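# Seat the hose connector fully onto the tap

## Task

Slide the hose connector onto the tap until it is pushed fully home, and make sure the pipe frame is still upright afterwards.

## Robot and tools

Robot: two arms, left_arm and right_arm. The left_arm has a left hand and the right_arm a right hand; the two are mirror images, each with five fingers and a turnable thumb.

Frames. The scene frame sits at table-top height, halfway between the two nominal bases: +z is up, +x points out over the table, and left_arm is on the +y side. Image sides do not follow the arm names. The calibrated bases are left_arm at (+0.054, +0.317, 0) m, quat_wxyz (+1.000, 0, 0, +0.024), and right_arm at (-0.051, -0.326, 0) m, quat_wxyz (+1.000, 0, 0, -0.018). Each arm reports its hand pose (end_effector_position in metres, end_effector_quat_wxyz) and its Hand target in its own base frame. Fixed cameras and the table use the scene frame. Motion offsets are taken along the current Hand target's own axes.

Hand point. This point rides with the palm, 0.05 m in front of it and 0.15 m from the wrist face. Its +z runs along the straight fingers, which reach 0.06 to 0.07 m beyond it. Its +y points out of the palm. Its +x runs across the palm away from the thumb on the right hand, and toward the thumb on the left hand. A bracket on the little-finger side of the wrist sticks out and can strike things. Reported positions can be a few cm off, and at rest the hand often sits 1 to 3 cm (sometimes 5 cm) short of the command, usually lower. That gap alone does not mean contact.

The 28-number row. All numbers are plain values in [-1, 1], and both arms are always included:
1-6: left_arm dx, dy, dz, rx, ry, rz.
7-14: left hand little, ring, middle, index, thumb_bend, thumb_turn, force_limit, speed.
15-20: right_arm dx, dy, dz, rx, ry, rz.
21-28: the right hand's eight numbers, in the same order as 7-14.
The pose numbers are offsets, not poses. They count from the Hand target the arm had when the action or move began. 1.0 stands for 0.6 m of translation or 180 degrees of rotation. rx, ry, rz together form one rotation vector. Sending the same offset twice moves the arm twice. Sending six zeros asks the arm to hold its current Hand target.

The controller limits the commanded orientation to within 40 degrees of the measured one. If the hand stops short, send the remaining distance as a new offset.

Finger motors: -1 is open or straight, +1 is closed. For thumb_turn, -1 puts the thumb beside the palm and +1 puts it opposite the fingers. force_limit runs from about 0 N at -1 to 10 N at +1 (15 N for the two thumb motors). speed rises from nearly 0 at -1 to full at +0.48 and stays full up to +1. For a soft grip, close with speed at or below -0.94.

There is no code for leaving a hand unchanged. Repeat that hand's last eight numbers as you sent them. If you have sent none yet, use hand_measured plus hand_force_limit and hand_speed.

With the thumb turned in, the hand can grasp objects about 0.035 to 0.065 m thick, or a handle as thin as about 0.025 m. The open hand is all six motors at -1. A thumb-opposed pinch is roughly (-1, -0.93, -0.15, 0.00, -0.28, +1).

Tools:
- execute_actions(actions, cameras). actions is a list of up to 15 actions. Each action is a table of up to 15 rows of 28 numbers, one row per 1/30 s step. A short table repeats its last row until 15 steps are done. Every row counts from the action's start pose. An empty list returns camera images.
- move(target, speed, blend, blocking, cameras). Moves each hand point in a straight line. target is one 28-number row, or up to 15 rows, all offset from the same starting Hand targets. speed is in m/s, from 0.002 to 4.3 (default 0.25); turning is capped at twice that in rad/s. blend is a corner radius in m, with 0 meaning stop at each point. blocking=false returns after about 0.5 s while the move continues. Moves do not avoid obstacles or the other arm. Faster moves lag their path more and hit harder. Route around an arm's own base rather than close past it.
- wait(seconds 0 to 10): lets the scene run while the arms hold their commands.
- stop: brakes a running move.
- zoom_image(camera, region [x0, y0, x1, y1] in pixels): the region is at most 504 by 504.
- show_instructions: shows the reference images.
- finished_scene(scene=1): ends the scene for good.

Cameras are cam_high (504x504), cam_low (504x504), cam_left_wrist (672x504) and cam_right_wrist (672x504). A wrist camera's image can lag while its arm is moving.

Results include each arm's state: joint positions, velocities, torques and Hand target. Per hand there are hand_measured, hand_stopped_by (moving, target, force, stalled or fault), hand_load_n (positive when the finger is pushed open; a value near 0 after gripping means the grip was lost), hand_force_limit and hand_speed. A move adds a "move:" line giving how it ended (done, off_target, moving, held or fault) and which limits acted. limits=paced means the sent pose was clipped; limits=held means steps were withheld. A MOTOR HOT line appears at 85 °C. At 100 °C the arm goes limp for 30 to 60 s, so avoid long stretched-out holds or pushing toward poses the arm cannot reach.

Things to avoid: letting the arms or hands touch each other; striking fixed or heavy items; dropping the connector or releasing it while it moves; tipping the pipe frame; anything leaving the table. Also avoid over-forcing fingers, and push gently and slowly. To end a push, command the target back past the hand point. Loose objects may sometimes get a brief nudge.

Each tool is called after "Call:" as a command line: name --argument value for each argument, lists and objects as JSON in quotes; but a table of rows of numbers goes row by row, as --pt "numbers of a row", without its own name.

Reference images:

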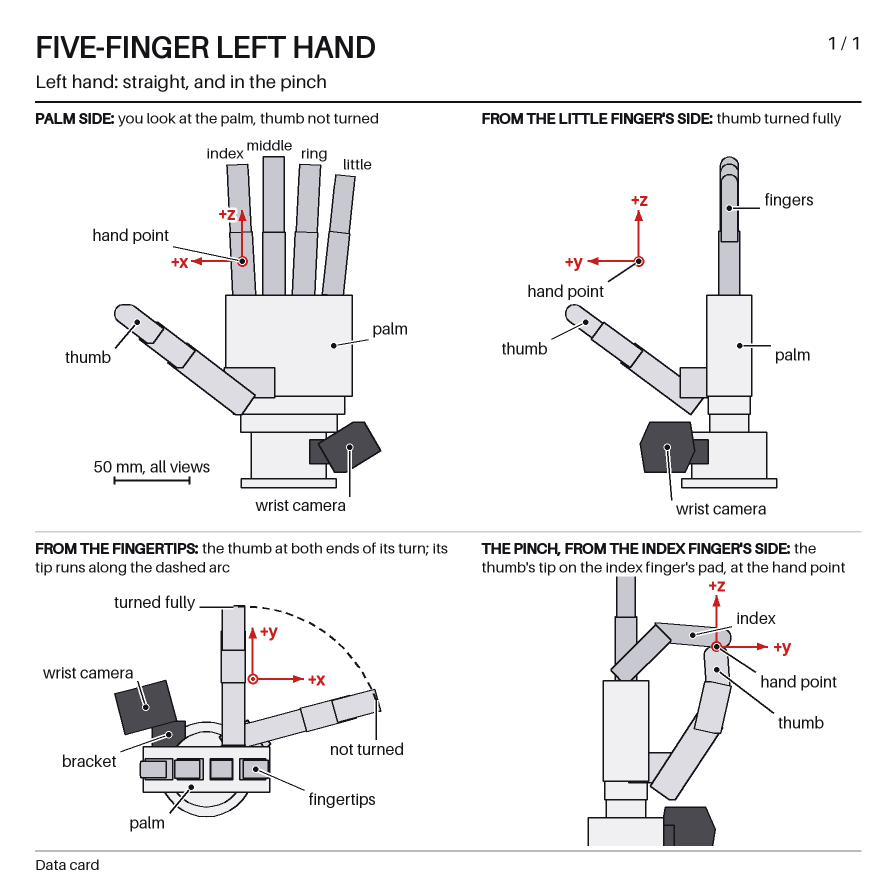

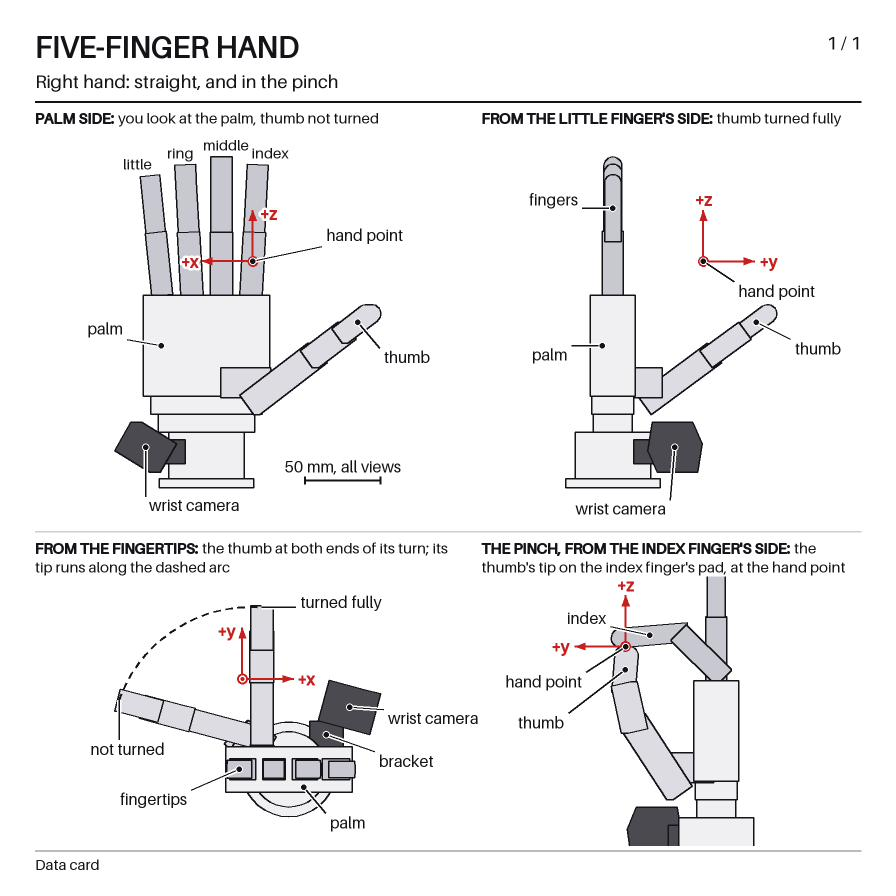

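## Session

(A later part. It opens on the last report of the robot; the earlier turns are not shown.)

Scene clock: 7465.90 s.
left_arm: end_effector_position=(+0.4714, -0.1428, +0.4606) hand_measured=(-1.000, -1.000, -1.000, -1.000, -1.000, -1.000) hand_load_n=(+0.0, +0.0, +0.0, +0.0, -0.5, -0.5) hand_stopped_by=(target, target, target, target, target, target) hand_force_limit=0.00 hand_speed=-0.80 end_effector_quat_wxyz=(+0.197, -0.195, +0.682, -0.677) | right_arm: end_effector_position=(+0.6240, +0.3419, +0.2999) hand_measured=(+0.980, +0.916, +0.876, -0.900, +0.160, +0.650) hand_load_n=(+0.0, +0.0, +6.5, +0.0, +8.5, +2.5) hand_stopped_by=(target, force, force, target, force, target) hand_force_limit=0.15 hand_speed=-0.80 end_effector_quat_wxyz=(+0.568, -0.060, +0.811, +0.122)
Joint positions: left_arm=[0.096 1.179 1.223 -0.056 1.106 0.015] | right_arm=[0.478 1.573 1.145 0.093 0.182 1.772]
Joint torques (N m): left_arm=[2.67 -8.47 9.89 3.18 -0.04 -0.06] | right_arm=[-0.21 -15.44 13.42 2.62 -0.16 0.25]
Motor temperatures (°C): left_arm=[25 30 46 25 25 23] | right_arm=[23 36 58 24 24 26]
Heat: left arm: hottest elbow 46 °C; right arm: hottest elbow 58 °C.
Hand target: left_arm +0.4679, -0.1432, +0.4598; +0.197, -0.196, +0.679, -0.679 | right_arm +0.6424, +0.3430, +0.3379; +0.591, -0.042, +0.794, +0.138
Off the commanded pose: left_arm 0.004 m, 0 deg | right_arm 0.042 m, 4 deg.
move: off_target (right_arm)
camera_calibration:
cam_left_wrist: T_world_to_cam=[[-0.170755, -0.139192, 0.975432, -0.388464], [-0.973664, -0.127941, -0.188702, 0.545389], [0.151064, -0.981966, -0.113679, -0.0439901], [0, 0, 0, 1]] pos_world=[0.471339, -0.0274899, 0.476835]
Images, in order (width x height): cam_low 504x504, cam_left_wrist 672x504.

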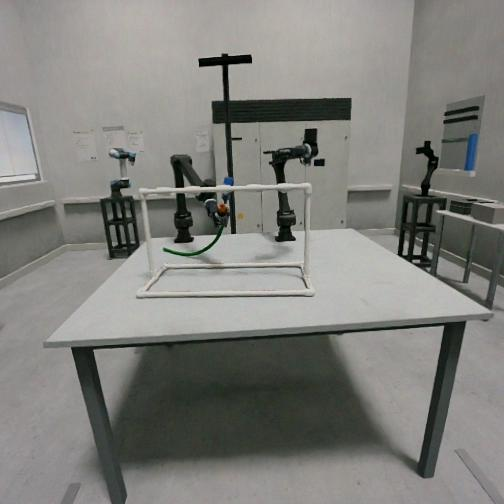

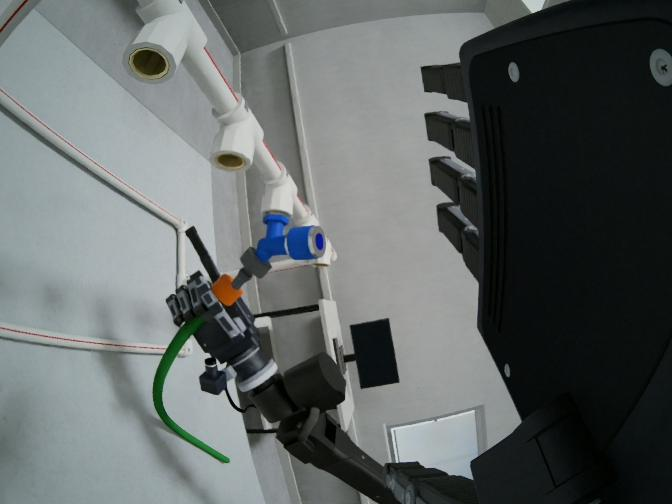

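Call:
move --target '[0,0,0,0,0,0,-1,-1,-1,-1,-1,-1,0,-0.8,0.0117,0.0443,-0.0133,0,0,0,0.98,0.98,0.985,-0.9,0.88,0.65,0.15,-0.8]' --speed 0.04 --cameras '["cam_left_wrist", "cam_low"]'

Call:
zoom_image --camera "cam_left_wrist" --region '[180, 230, 280, 330]'

Call:
zoom_image --camera "cam_low" --region '[212, 186, 242, 216]'

Scene clock: 7531.13 s.
left_arm: end_effector_position=(+0.4714, -0.1428, +0.4606) hand_measured=(-1.000, -1.000, -1.000, -1.000, -1.000, -1.000) hand_load_n=(+0.5, +0.0, +0.0, +0.0, +0.0, -0.5) hand_stopped_by=(target, target, target, target, target, target) hand_force_limit=0.00 hand_speed=-0.80 end_effector_quat_wxyz=(+0.197, -0.195, +0.682, -0.677) | right_arm: end_effector_position=(+0.6173, +0.3547, +0.2998) hand_measured=(+0.980, +0.916, +0.876, -0.900, +0.160, +0.650) hand_load_n=(+0.0, +0.0, +7.0, +0.0, +8.5, +2.5) hand_stopped_by=(target, force, force, target, force, target) hand_force_limit=0.15 hand_speed=-0.80 end_effector_quat_wxyz=(+0.572, -0.059, +0.810, +0.114)
Joint positions: left_arm=[0.096 1.179 1.223 -0.056 1.106 0.015] | right_arm=[0.512 1.573 1.145 0.093 0.229 1.774]
Joint torques (N m): left_arm=[2.61 -8.53 9.91 3.21 -0.04 -0.05] | right_arm=[1.03 -15.91 12.97 2.48 0.01 0.38]
Motor temperatures (°C): left_arm=[25 30 46 25 25 23] | right_arm=[23 38 59 24 24 26]
Heat: left arm: hottest elbow 46 °C; right arm: hottest elbow 59 °C.
Hand target: left_arm +0.4679, -0.1432, +0.4598; +0.197, -0.196, +0.679, -0.679 | right_arm +0.6268, +0.3670, +0.3379; +0.591, -0.042, +0.794, +0.138
Off the commanded pose: left_arm 0.004 m, 0 deg | right_arm 0.041 m, 4 deg.
move: off_target (right_arm)
camera_calibration:
cam_left_wrist: T_world_to_cam=[[-0.170755, -0.139192, 0.975432, -0.388464], [-0.973664, -0.127941, -0.188702, 0.545389], [0.151064, -0.981966, -0.113679, -0.0439901], [0, 0, 0, 1]] pos_world=[0.471339, -0.0274899, 0.476835]
Images, in order (width x height): cam_low 504x504, cam_left_wrist 672x504.

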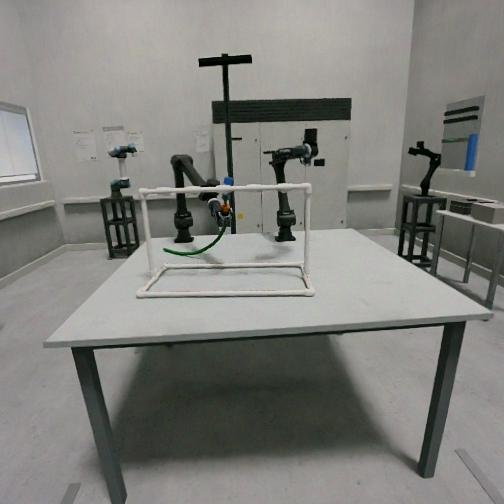

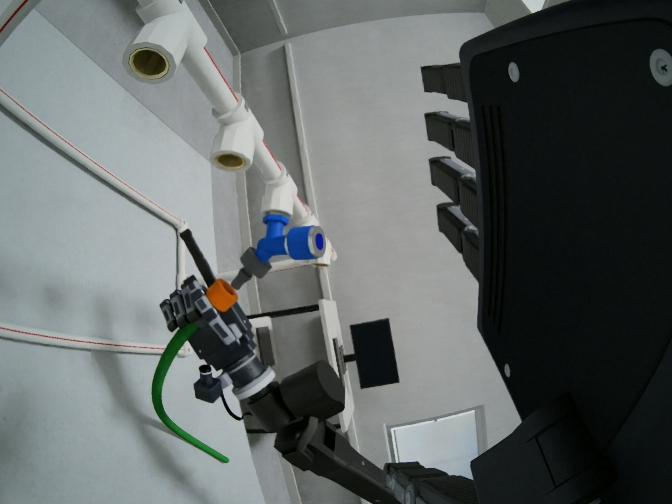

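Scaled by 5.040 from the camera's 672x504 image, which has a finer 960x720 frame.

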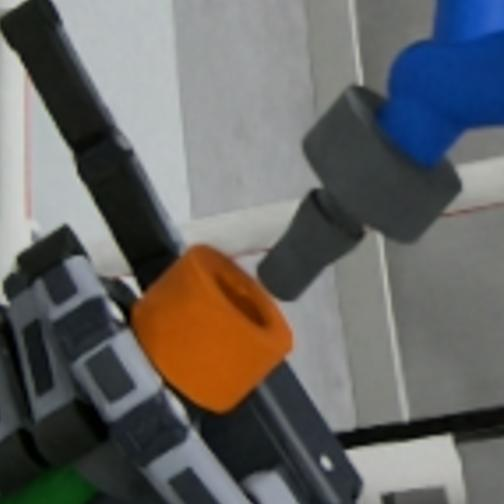

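Scaled by 16.800.

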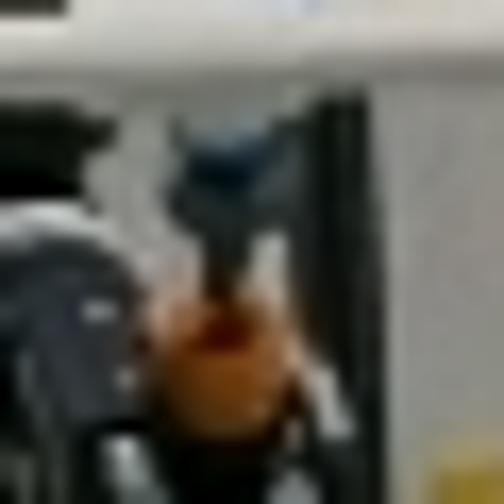

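Call:
move --target '[0,0,0,0,0,0,-1,-1,-1,-1,-1,-1,0,-0.8,-0.0051,-0.0218,0.0041,0,0,0,0.98,0.98,0.985,-0.9,0.88,0.65,0.15,-0.8]' --speed 0.03 --cameras '["cam_left_wrist", "cam_low"]'

Call:
zoom_image --camera "cam_left_wrist" --region '[180, 230, 280, 330]'

Call:
zoom_image --camera "cam_low" --region '[212, 186, 242, 216]'

Scene clock: 7576.17 s.
left_arm: end_effector_position=(+0.4714, -0.1428, +0.4606) hand_measured=(-1.000, -1.000, -1.000, -1.000, -1.000, -1.000) hand_load_n=(+0.0, +0.0, +0.0, +0.0, +0.0, +0.0) hand_stopped_by=(target, target, target, target, target, target) hand_force_limit=0.00 hand_speed=-0.80 end_effector_quat_wxyz=(+0.197, -0.195, +0.682, -0.677) | right_arm: end_effector_position=(+0.6172, +0.3547, +0.2999) hand_measured=(+0.980, +0.916, +0.876, -0.900, +0.160, +0.650) hand_load_n=(+0.0, +0.0, +6.5, +0.0, +8.5, +2.5) hand_stopped_by=(target, force, force, target, force, target) hand_force_limit=0.15 hand_speed=-0.80 end_effector_quat_wxyz=(+0.570, -0.063, +0.811, +0.120)
Joint positions: left_arm=[0.096 1.179 1.223 -0.056 1.106 0.015] | right_arm=[0.507 1.573 1.145 0.093 0.21 1.774]
Joint torques (N m): left_arm=[2.61 -8.53 9.92 3.18 -0.04 -0.05] | right_arm=[-0.26 -16.03 12.83 2.52 -0.16 0.31]
Motor temperatures (°C): left_arm=[25 30 46 25 25 23] | right_arm=[23 38 58 24 24 26]
Heat: left arm: hottest elbow 46 °C; right arm: hottest elbow 58 °C.
Hand target: left_arm +0.4679, -0.1432, +0.4598; +0.197, -0.196, +0.679, -0.679 | right_arm +0.6330, +0.3548, +0.3379; +0.591, -0.042, +0.794, +0.138
Off the commanded pose: left_arm 0.004 m, 0 deg | right_arm 0.041 m, 4 deg.
move: off_target (right_arm)
camera_calibration:
cam_left_wrist: T_world_to_cam=[[-0.170755, -0.139192, 0.975432, -0.388464], [-0.973664, -0.127941, -0.188702, 0.545389], [0.151064, -0.981966, -0.113679, -0.0439901], [0, 0, 0, 1]] pos_world=[0.471339, -0.0274899, 0.476835]
Images, in order (width x height): cam_low 504x504, cam_left_wrist 672x504.

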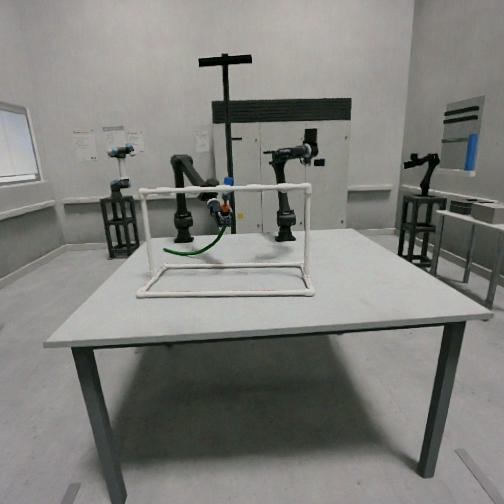

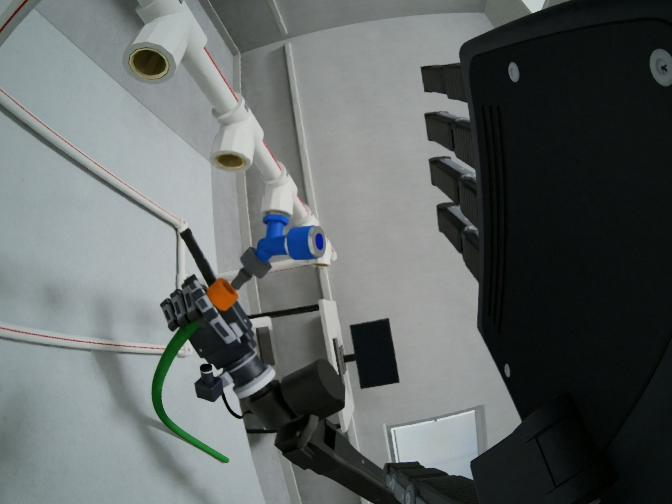

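Scaled by 5.040 from the camera's 672x504 image, which has a finer 960x720 frame.

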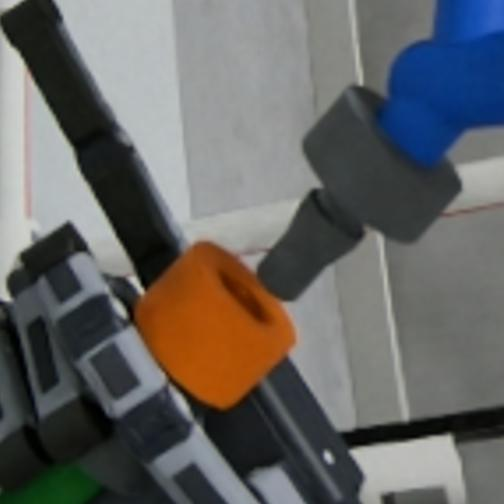

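Scaled by 16.800.

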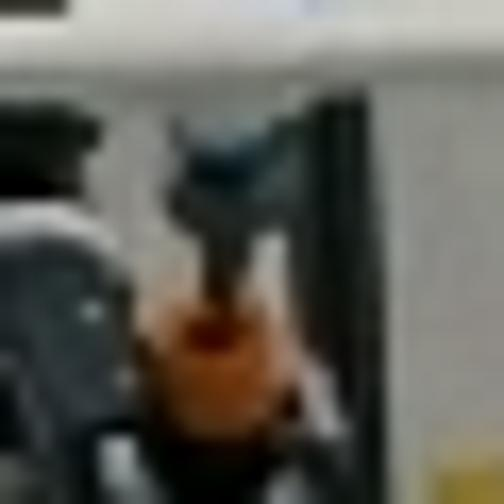

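Call:
move --target '[0,0,0,0,0,0,-1,-1,-1,-1,-1,-1,0,-0.8,-0.0166,0.003,-0.0046,0,0,0,0.98,0.98,0.985,-0.9,0.88,0.65,0.15,-0.8]' --speed 0.03 --cameras '["cam_left_wrist", "cam_low"]'

Call:
zoom_image --camera "cam_left_wrist" --region '[180, 230, 280, 330]'

Call:
zoom_image --camera "cam_low" --region '[212, 186, 242, 216]'

Scene clock: 7596.83 s.
left_arm: end_effector_position=(+0.4714, -0.1428, +0.4606) hand_measured=(-1.000, -1.000, -1.000, -1.000, -1.000, -1.000) hand_load_n=(+0.0, +0.0, -0.5, +0.0, +0.0, +0.0) hand_stopped_by=(target, target, target, target, target, target) hand_force_limit=0.00 hand_speed=-0.80 end_effector_quat_wxyz=(+0.197, -0.195, +0.682, -0.677) | right_arm: end_effector_position=(+0.6172, +0.3549, +0.2985) hand_measured=(+0.980, +0.916, +0.876, -0.900, +0.160, +0.650) hand_load_n=(+0.0, +0.0, +7.0, +0.0, +8.5, +2.5) hand_stopped_by=(target, force, force, target, force, target) hand_force_limit=0.15 hand_speed=-0.80 end_effector_quat_wxyz=(+0.566, -0.064, +0.813, +0.119)
Joint positions: left_arm=[0.096 1.179 1.223 -0.056 1.106 0.015] | right_arm=[0.507 1.573 1.149 0.078 0.209 1.774]
Joint torques (N m): left_arm=[2.61 -8.53 9.89 3.19 -0.04 -0.05] | right_arm=[-0.15 -17.14 13.68 2.18 -0.14 0.31]
Motor temperatures (°C): left_arm=[25 30 46 25 25 23] | right_arm=[23 38 58 24 24 26]
Heat: left arm: hottest elbow 46 °C; right arm: hottest elbow 58 °C.
Hand target: left_arm +0.4679, -0.1432, +0.4598; +0.197, -0.196, +0.679, -0.679 | right_arm +0.6330, +0.3547, +0.3481; +0.591, -0.042, +0.794, +0.138
Off the commanded pose: left_arm 0.004 m, 0 deg | right_arm 0.052 m, 5 deg.
move: off_target (right_arm)
camera_calibration:
cam_left_wrist: T_world_to_cam=[[-0.170755, -0.139192, 0.975432, -0.388464], [-0.973664, -0.127941, -0.188702, 0.545389], [0.151064, -0.981966, -0.113679, -0.0439901], [0, 0, 0, 1]] pos_world=[0.471339, -0.0274899, 0.476835]
Images, in order (width x height): cam_low 504x504, cam_left_wrist 672x504.

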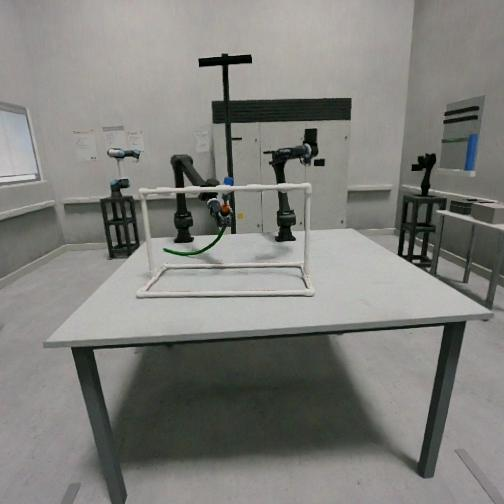

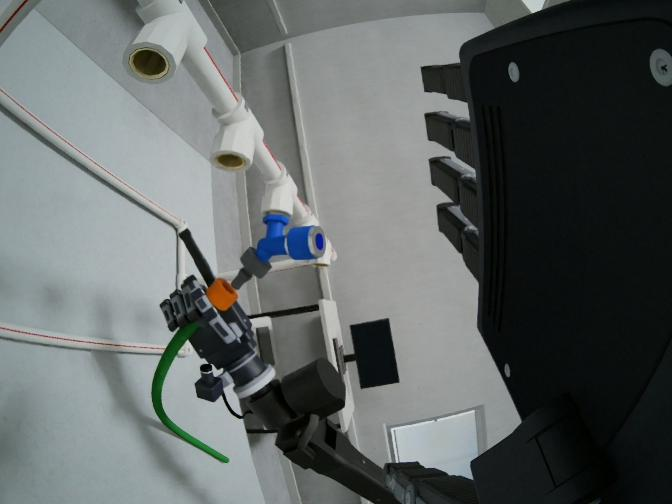

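Scaled by 5.040 from the camera's 672x504 image, which has a finer 960x720 frame.

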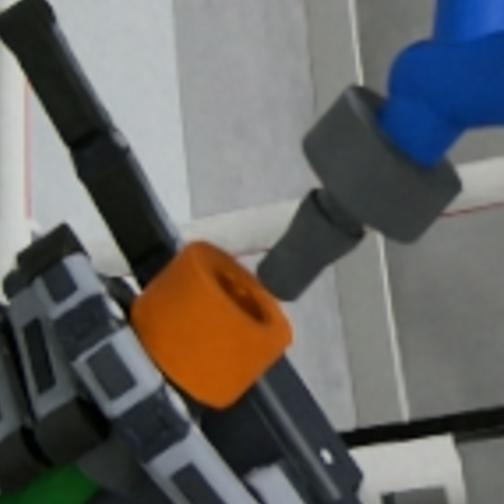

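Scaled by 16.800.

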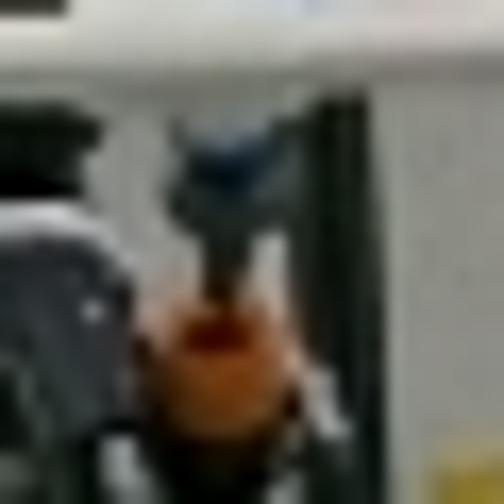

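Call:
move --target '[0,0,0,0,0,0,-1,-1,-1,-1,-1,-1,0,-0.8,-0.0127,0.0023,-0.0035,0,-0.008,0,0.98,0.98,0.985,-0.9,0.88,0.65,0.15,-0.8]' --speed 0.03 --cameras '["cam_left_wrist", "cam_low"]'

Call:
zoom_image --camera "cam_left_wrist" --region '[180, 230, 280, 330]'

Call:
zoom_image --camera "cam_low" --region '[212, 186, 242, 216]'

Scene clock: 7618.07 s.
left_arm: end_effector_position=(+0.4714, -0.1428, +0.4606) hand_measured=(-1.000, -1.000, -1.000, -1.000, -1.000, -1.000) hand_load_n=(+0.0, +0.0, +0.0, +0.0, +0.0, +0.0) hand_stopped_by=(target, target, target, target, target, target) hand_force_limit=0.00 hand_speed=-0.80 end_effector_quat_wxyz=(+0.197, -0.195, +0.682, -0.677) | right_arm: end_effector_position=(+0.6175, +0.3544, +0.2984) hand_measured=(+0.980, +0.916, +0.876, -0.900, +0.160, +0.650) hand_load_n=(+0.0, +0.0, +6.5, +0.0, +8.5, +2.0) hand_stopped_by=(target, force, force, target, force, target) hand_force_limit=0.15 hand_speed=-0.80 end_effector_quat_wxyz=(+0.566, -0.063, +0.814, +0.117)
Joint positions: left_arm=[0.096 1.179 1.223 -0.056 1.106 0.015] | right_arm=[0.507 1.573 1.149 0.078 0.212 1.774]
Joint torques (N m): left_arm=[2.67 -8.53 9.91 3.21 -0.04 -0.05] | right_arm=[-0.03 -17.55 13.48 2.89 0.04 0.26]
Motor temperatures (°C): left_arm=[25 30 46 25 25 23] | right_arm=[23 38 58 24 24 26]
Heat: left arm: hottest elbow 46 °C; right arm: hottest elbow 58 °C.
Hand target: left_arm +0.4679, -0.1432, +0.4598; +0.197, -0.196, +0.679, -0.679 | right_arm +0.6331, +0.3547, +0.3562; +0.601, -0.040, +0.787, +0.138
Off the commanded pose: left_arm 0.004 m, 0 deg | right_arm 0.060 m, 6 deg.
move: off_target (right_arm)
camera_calibration:
cam_left_wrist: T_world_to_cam=[[-0.170755, -0.139192, 0.975432, -0.388464], [-0.973664, -0.127941, -0.188702, 0.545389], [0.151064, -0.981966, -0.113679, -0.0439901], [0, 0, 0, 1]] pos_world=[0.471339, -0.0274899, 0.476835]
Images, in order (width x height): cam_low 504x504, cam_left_wrist 672x504.

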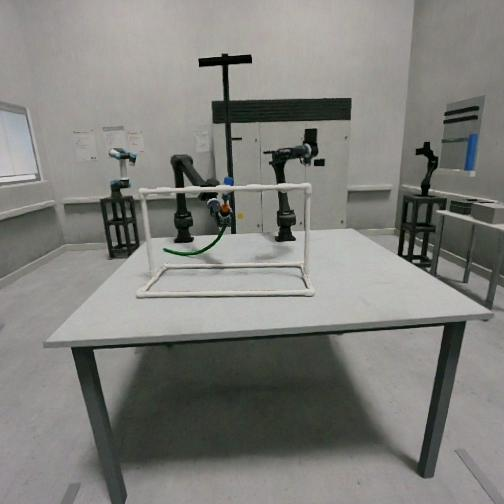

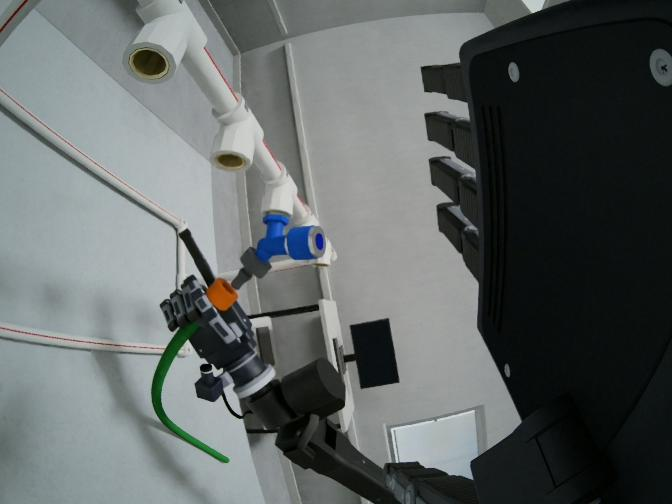

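Scaled by 5.040 from the camera's 672x504 image, which has a finer 960x720 frame.

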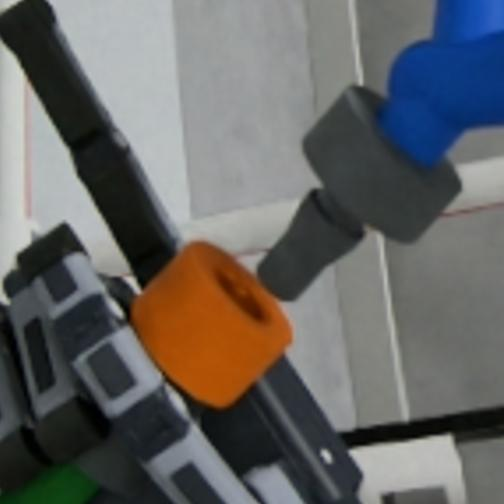

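Scaled by 16.800.

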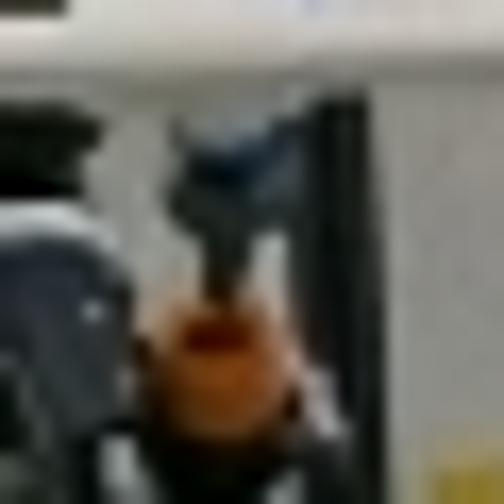

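Call:
move --target '[0,0,0,0,0,0,-1,-1,-1,-1,-1,-1,0,-0.8,-0.0124,0.00545,-0.00235,0,0,0,0.98,0.98,0.985,-0.9,0.88,0.65,0.15,-0.8]' --speed 0.03 --cameras '["cam_left_wrist","cam_low"]'

Scene clock: 7660.10 s.
left_arm: end_effector_position=(+0.4714, -0.1428, +0.4606) hand_measured=(-1.000, -1.000, -1.000, -1.000, -1.000, -1.000) hand_load_n=(+0.0, +0.0, +0.0, +0.0, +0.0, -0.5) hand_stopped_by=(target, target, target, target, target, target) hand_force_limit=0.00 hand_speed=-0.80 end_effector_quat_wxyz=(+0.197, -0.195, +0.682, -0.677) | right_arm: end_effector_position=(+0.6200, +0.3550, +0.3057) hand_measured=(+0.980, +0.916, +0.876, -0.900, +0.160, +0.650) hand_load_n=(+0.0, +0.0, +6.5, +0.0, +8.5, +2.5) hand_stopped_by=(target, force, force, target, force, target) hand_force_limit=0.15 hand_speed=-0.80 end_effector_quat_wxyz=(+0.571, -0.061, +0.810, +0.118)
Joint positions: left_arm=[0.096 1.179 1.223 -0.056 1.106 0.015] | right_arm=[0.507 1.573 1.161 0.078 0.215 1.774]
Joint torques (N m): left_arm=[2.67 -8.47 9.91 3.19 -0.04 -0.05] | right_arm=[0.15 -18.08 13.98 2.18 0.02 0.26]
Motor temperatures (°C): left_arm=[25 30 45 25 25 23] | right_arm=[23 38 58 24 24 26]
Heat: left arm: hottest elbow 45 °C; right arm: hottest elbow 58 °C.
Hand target: left_arm +0.4679, -0.1432, +0.4598; +0.197, -0.196, +0.679, -0.679 | right_arm +0.6331, +0.3568, +0.3645; +0.601, -0.040, +0.786, +0.138
Off the commanded pose: left_arm 0.004 m, 0 deg | right_arm 0.060 m, 6 deg.
move: off_target (right_arm)
camera_calibration:
cam_left_wrist: T_world_to_cam=[[-0.170755, -0.139192, 0.975432, -0.388464], [-0.973664, -0.127941, -0.188702, 0.545389], [0.151064, -0.981966, -0.113679, -0.0439901], [0, 0, 0, 1]] pos_world=[0.471339, -0.0274899, 0.476835]
Images, in order (width x height): cam_low 504x504, cam_left_wrist 672x504.

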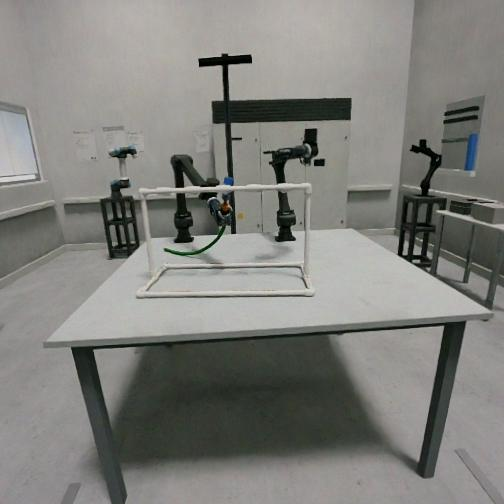

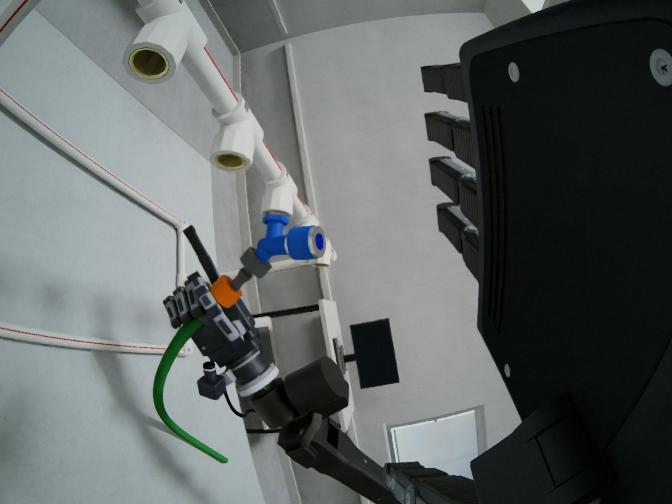

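Call:
zoom_image --camera "cam_left_wrist" --region '[180, 230, 280, 330]'

Call:
zoom_image --camera "cam_low" --region '[212, 186, 242, 216]'

Scaled by 5.040 from the camera's 672x504 image, which has a finer 960x720 frame.

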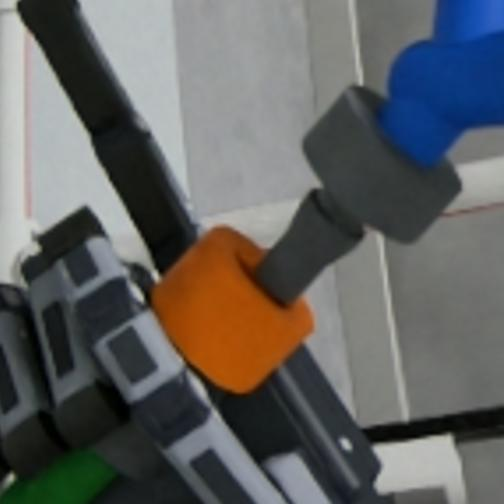

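Scaled by 16.800.

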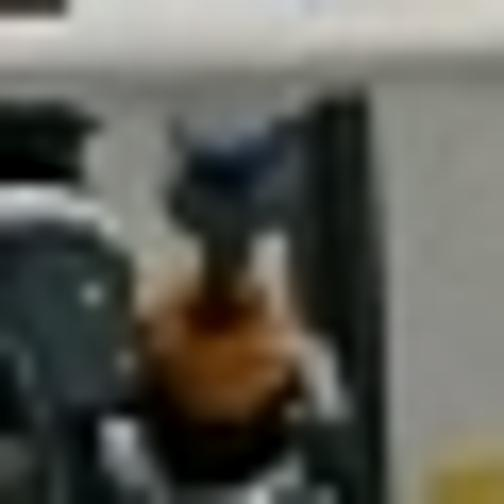

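Call:
zoom_image --camera "cam_left_wrist" --region '[205, 260, 255, 310]'

Scaled by 10.080 from the camera's 672x504 image, which has a finer 960x720 frame.

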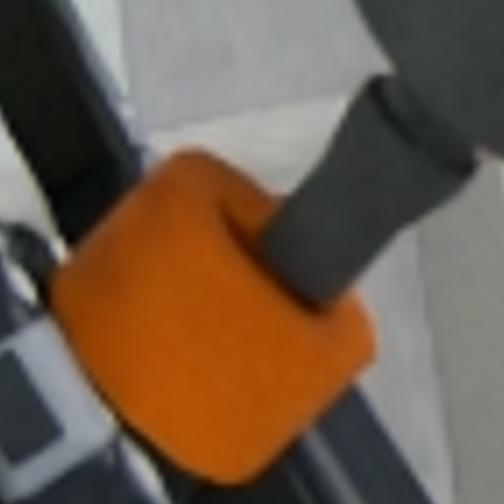

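Call:
move --target '[0,0,0,0,0,0,-1,-1,-1,-1,-1,-1,0,-0.8,0.00157,0.01585,-0.00889,0.00533,-0.00094,0.00135,0.98,0.98,0.985,-0.9,0.88,0.65,0.15,-0.8]' --speed 0.03 --cameras '["cam_left_wrist","cam_low"]'

Call:
zoom_image --camera "cam_left_wrist" --region '[205, 260, 255, 310]'

Call:
zoom_image --camera "cam_low" --region '[212, 186, 242, 216]'

Scene clock: 7764.37 s.
left_arm: end_effector_position=(+0.4714, -0.1428, +0.4606) hand_measured=(-1.000, -1.000, -1.000, -1.000, -1.000, -1.000) hand_load_n=(+0.0, +0.0, +0.0, +0.0, +0.0, +0.0) hand_stopped_by=(target, target, target, target, target, target) hand_force_limit=0.00 hand_speed=-0.80 end_effector_quat_wxyz=(+0.197, -0.195, +0.682, -0.677) | right_arm: end_effector_position=(+0.6202, +0.3542, +0.3036) hand_measured=(+0.980, +0.916, +0.876, -0.900, +0.160, +0.650) hand_load_n=(+0.0, +0.0, +6.5, +0.0, +8.5, +2.5) hand_stopped_by=(target, force, force, target, force, target) hand_force_limit=0.15 hand_speed=-0.80 end_effector_quat_wxyz=(+0.572, -0.053, +0.812, +0.104)
Joint positions: left_arm=[0.096 1.179 1.223 -0.056 1.106 0.015] | right_arm=[0.517 1.573 1.161 0.07 0.257 1.775]
Joint torques (N m): left_arm=[2.67 -8.53 9.89 3.21 -0.05 -0.05] | right_arm=[1.32 -18.55 13.68 2.17 0.04 0.37]
Motor temperatures (°C): left_arm=[25 30 45 25 25 23] | right_arm=[23 39 61 24 24 26]
Heat: left arm: hottest elbow 45 °C; right arm: hottest elbow 61 °C.
Hand target: left_arm +0.4679, -0.1432, +0.4598; +0.197, -0.196, +0.679, -0.679 | right_arm +0.6256, +0.3647, +0.3664; +0.602, -0.033, +0.787, +0.133
Off the commanded pose: left_arm 0.004 m, 0 deg | right_arm 0.064 m, 6 deg.
move: off_target (right_arm)
camera_calibration:
cam_left_wrist: T_world_to_cam=[[-0.170755, -0.139192, 0.975432, -0.388464], [-0.973664, -0.127941, -0.188702, 0.545389], [0.151064, -0.981966, -0.113679, -0.0439901], [0, 0, 0, 1]] pos_world=[0.471339, -0.0274899, 0.476835]
Images, in order (width x height): cam_low 504x504, cam_left_wrist 672x504.

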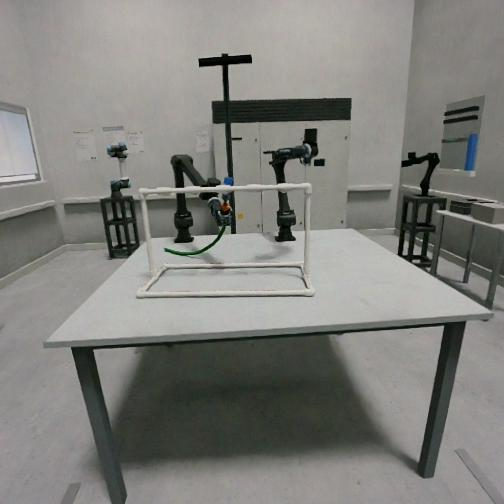

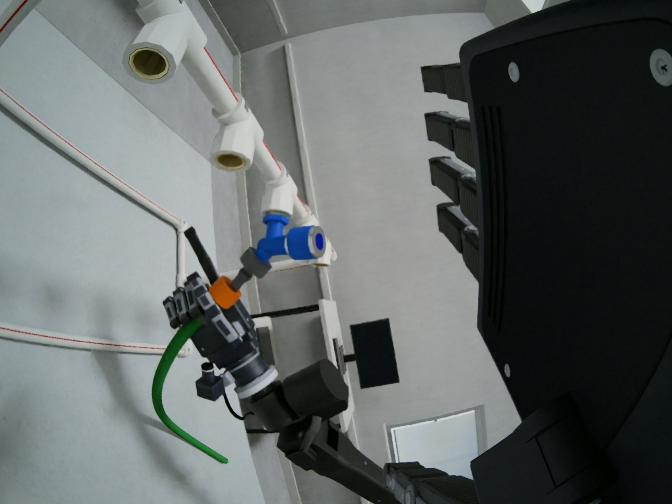

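Scaled by 10.080 from the camera's 672x504 image, which has a finer 960x720 frame.

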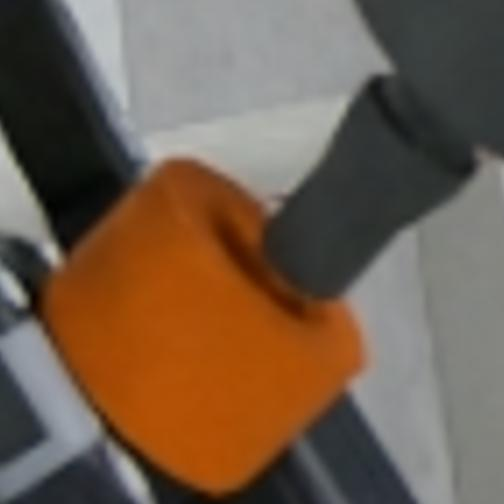

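Scaled by 16.800.

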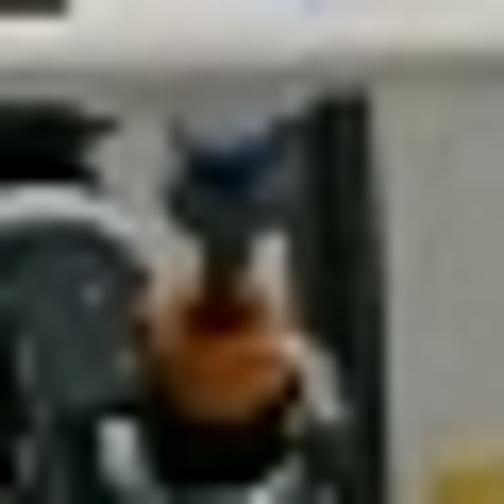

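Call:
zoom_image --camera "cam_left_wrist" --region '[212, 266, 246, 300]'

Scaled by 14.824 from the camera's 672x504 image, which has a finer 960x720 frame.

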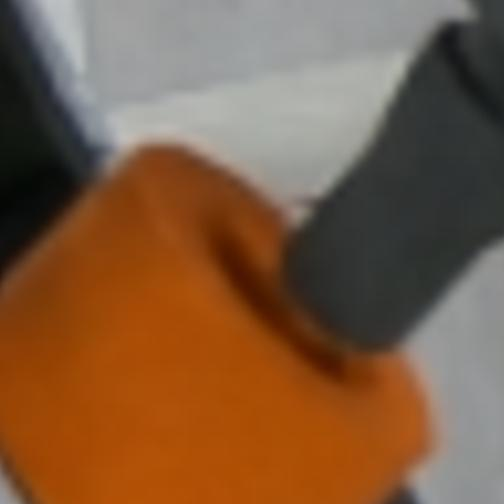

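Call:
move --target '[0,0,0,0,0,0,-1,-1,-1,-1,-1,-1,0,-0.8,-0.0142,0.00303,-0.0136,-0.0003,-0.0012,0.0003,0.98,0.98,0.985,-0.9,0.88,0.65,0.15,-0.8]' --speed 0.03 --cameras '["cam_left_wrist","cam_low"]'

Call:
zoom_image --camera "cam_left_wrist" --region '[205, 260, 255, 310]'

Scene clock: 7911.33 s.
left_arm: end_effector_position=(+0.4714, -0.1428, +0.4606) hand_measured=(-1.000, -1.000, -1.000, -1.000, -1.000, -1.000) hand_load_n=(+0.0, +0.0, +0.0, +0.0, +0.0, -0.5) hand_stopped_by=(target, target, target, target, target, target) hand_force_limit=0.00 hand_speed=-0.80 end_effector_quat_wxyz=(+0.197, -0.195, +0.682, -0.677) | right_arm: end_effector_position=(+0.6162, +0.3531, +0.3103) hand_measured=(+0.980, +0.916, +0.876, -0.900, +0.160, +0.650) hand_load_n=(+0.0, +0.0, +7.0, +0.0, +8.5, +2.5) hand_stopped_by=(target, force, force, target, force, target) hand_force_limit=0.15 hand_speed=-0.80 end_effector_quat_wxyz=(+0.571, -0.054, +0.812, +0.103)
Joint positions: left_arm=[0.096 1.179 1.223 -0.056 1.106 0.015] | right_arm=[0.52 1.556 1.161 0.051 0.26 1.775]
Joint torques (N m): left_arm=[2.67 -8.53 9.89 3.21 -0.04 -0.05] | right_arm=[1.38 -19.08 13.75 2.19 0.06 0.38]
Motor temperatures (°C): left_arm=[25 30 45 25 25 23] | right_arm=[23 39 61 24 24 26]
Heat: left arm: hottest elbow 45 °C; right arm: hottest elbow 61 °C.
Hand target: left_arm +0.4679, -0.1432, +0.4598; +0.197, -0.196, +0.679, -0.679 | right_arm +0.6199, +0.3634, +0.3768; +0.603, -0.033, +0.786, +0.134
Off the commanded pose: left_arm 0.004 m, 0 deg | right_arm 0.067 m, 6 deg.
move: off_target (right_arm)
camera_calibration:
cam_left_wrist: T_world_to_cam=[[-0.170755, -0.139192, 0.975432, -0.388464], [-0.973664, -0.127941, -0.188702, 0.545389], [0.151064, -0.981966, -0.113679, -0.0439901], [0, 0, 0, 1]] pos_world=[0.471339, -0.0274899, 0.476835]
Images, in order (width x height): cam_low 504x504, cam_left_wrist 672x504.

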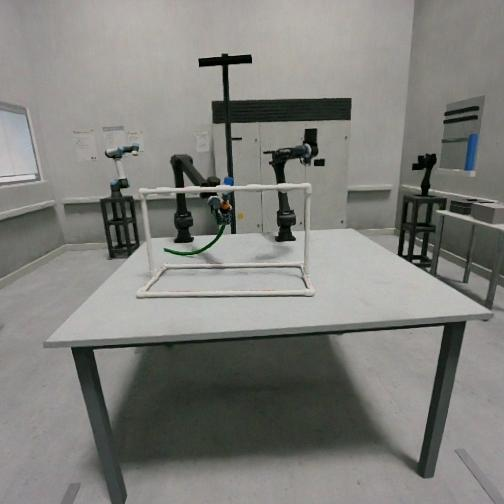

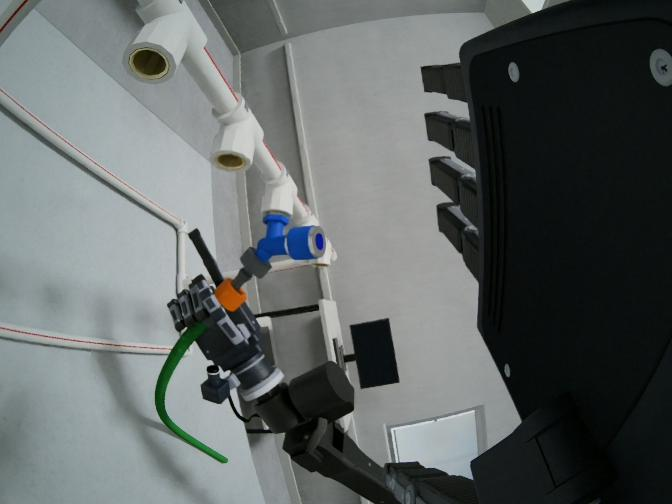

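Scaled by 10.080 from the camera's 672x504 image, which has a finer 960x720 frame.

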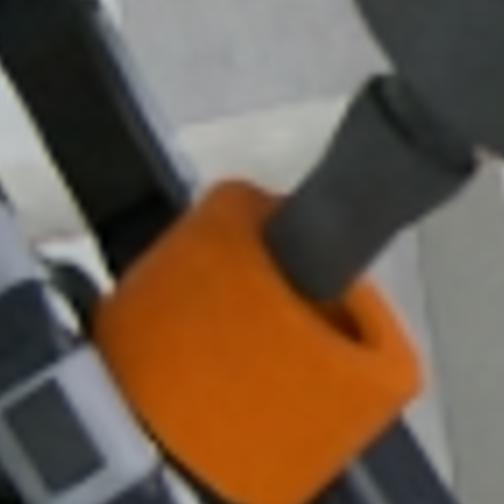

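Call:
zoom_image --camera "cam_low" --region '[212, 186, 242, 216]'

Call:
zoom_image --camera "cam_left_wrist" --region '[212, 266, 246, 300]'

Scaled by 16.800.

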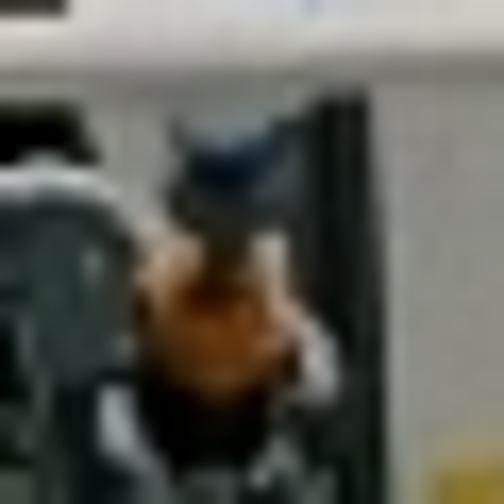

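Scaled by 14.824 from the camera's 672x504 image, which has a finer 960x720 frame.

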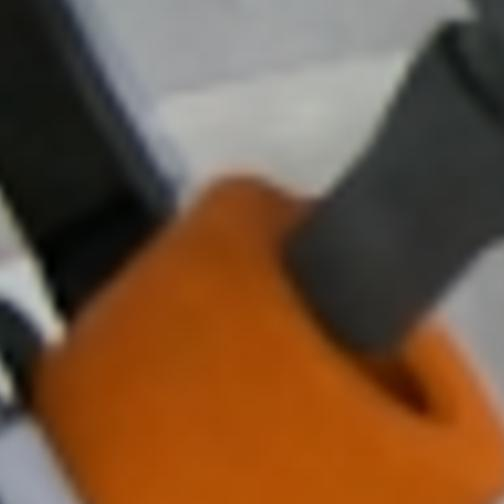

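Call:
move --target '[0,0,0,0,0,0,-1,-1,-1,-1,-1,-1,0,-0.8,0.01607,-0.0012,0.01024,0.0011,0.0045,-0.0012,0.98,0.98,0.985,-0.9,0.88,0.65,0.15,-0.8]' --speed 0.03 --cameras '["cam_left_wrist","cam_low"]'

Call:
zoom_image --camera "cam_left_wrist" --region '[205, 260, 255, 310]'

Scene clock: 7965.77 s.
left_arm: end_effector_position=(+0.4714, -0.1428, +0.4606) hand_measured=(-1.000, -1.000, -1.000, -1.000, -1.000, -1.000) hand_load_n=(+0.0, +0.0, +0.0, +0.0, +0.0, +0.0) hand_stopped_by=(target, target, target, target, target, target) hand_force_limit=0.00 hand_speed=-0.80 end_effector_quat_wxyz=(+0.197, -0.195, +0.682, -0.677) | right_arm: end_effector_position=(+0.6160, +0.3533, +0.3105) hand_measured=(+0.980, +0.916, +0.876, -0.900, +0.160, +0.650) hand_load_n=(+0.0, +0.0, +7.0, +0.0, +8.5, +2.5) hand_stopped_by=(target, force, force, target, force, target) hand_force_limit=0.15 hand_speed=-0.80 end_effector_quat_wxyz=(+0.572, -0.054, +0.812, +0.103)
Joint positions: left_arm=[0.096 1.179 1.223 -0.056 1.106 0.015] | right_arm=[0.52 1.555 1.161 0.051 0.26 1.775]
Joint torques (N m): left_arm=[2.73 -8.47 9.91 3.19 -0.04 -0.05] | right_arm=[1.32 -17.44 13.86 2.22 0.05 0.38]
Motor temperatures (°C): left_arm=[25 30 45 25 25 23] | right_arm=[23 38 61 24 24 26]
Heat: left arm: hottest elbow 45 °C; right arm: hottest elbow 61 °C.
Hand target: left_arm +0.4679, -0.1432, +0.4598; +0.197, -0.196, +0.679, -0.679 | right_arm +0.6232, +0.3654, +0.3661; +0.598, -0.034, +0.790, +0.131
Off the commanded pose: left_arm 0.004 m, 0 deg | right_arm 0.057 m, 6 deg.
move: off_target (right_arm)
camera_calibration:
cam_left_wrist: T_world_to_cam=[[-0.170755, -0.139192, 0.975432, -0.388464], [-0.973664, -0.127941, -0.188702, 0.545389], [0.151064, -0.981966, -0.113679, -0.0439901], [0, 0, 0, 1]] pos_world=[0.471339, -0.0274899, 0.476835]
Images, in order (width x height): cam_low 504x504, cam_left_wrist 672x504.

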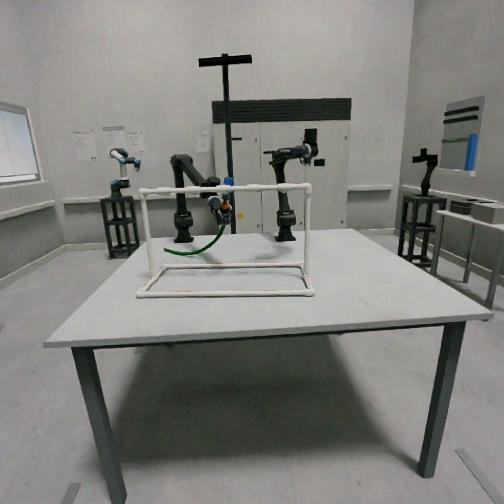

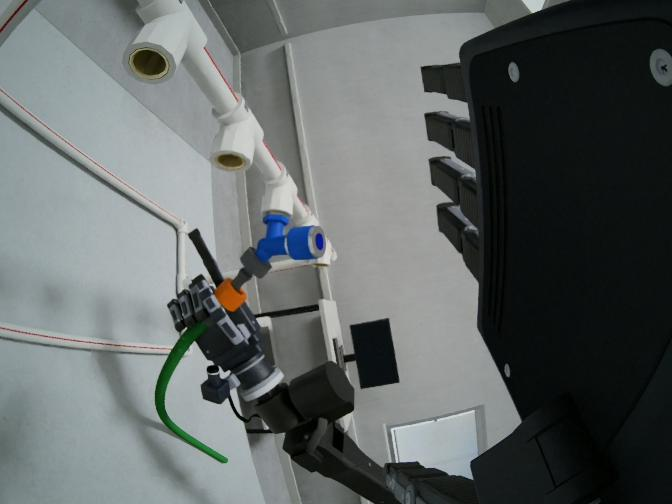

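Scaled by 10.080 from the camera's 672x504 image, which has a finer 960x720 frame.

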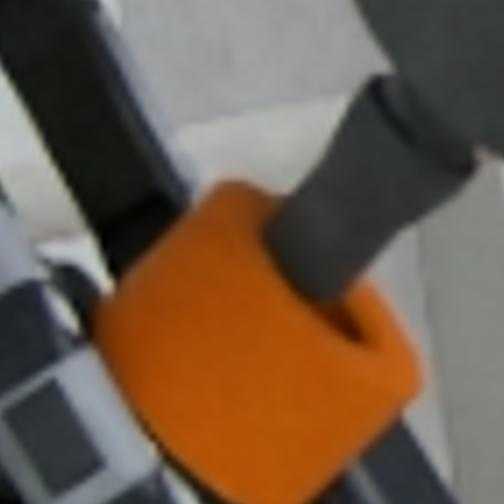

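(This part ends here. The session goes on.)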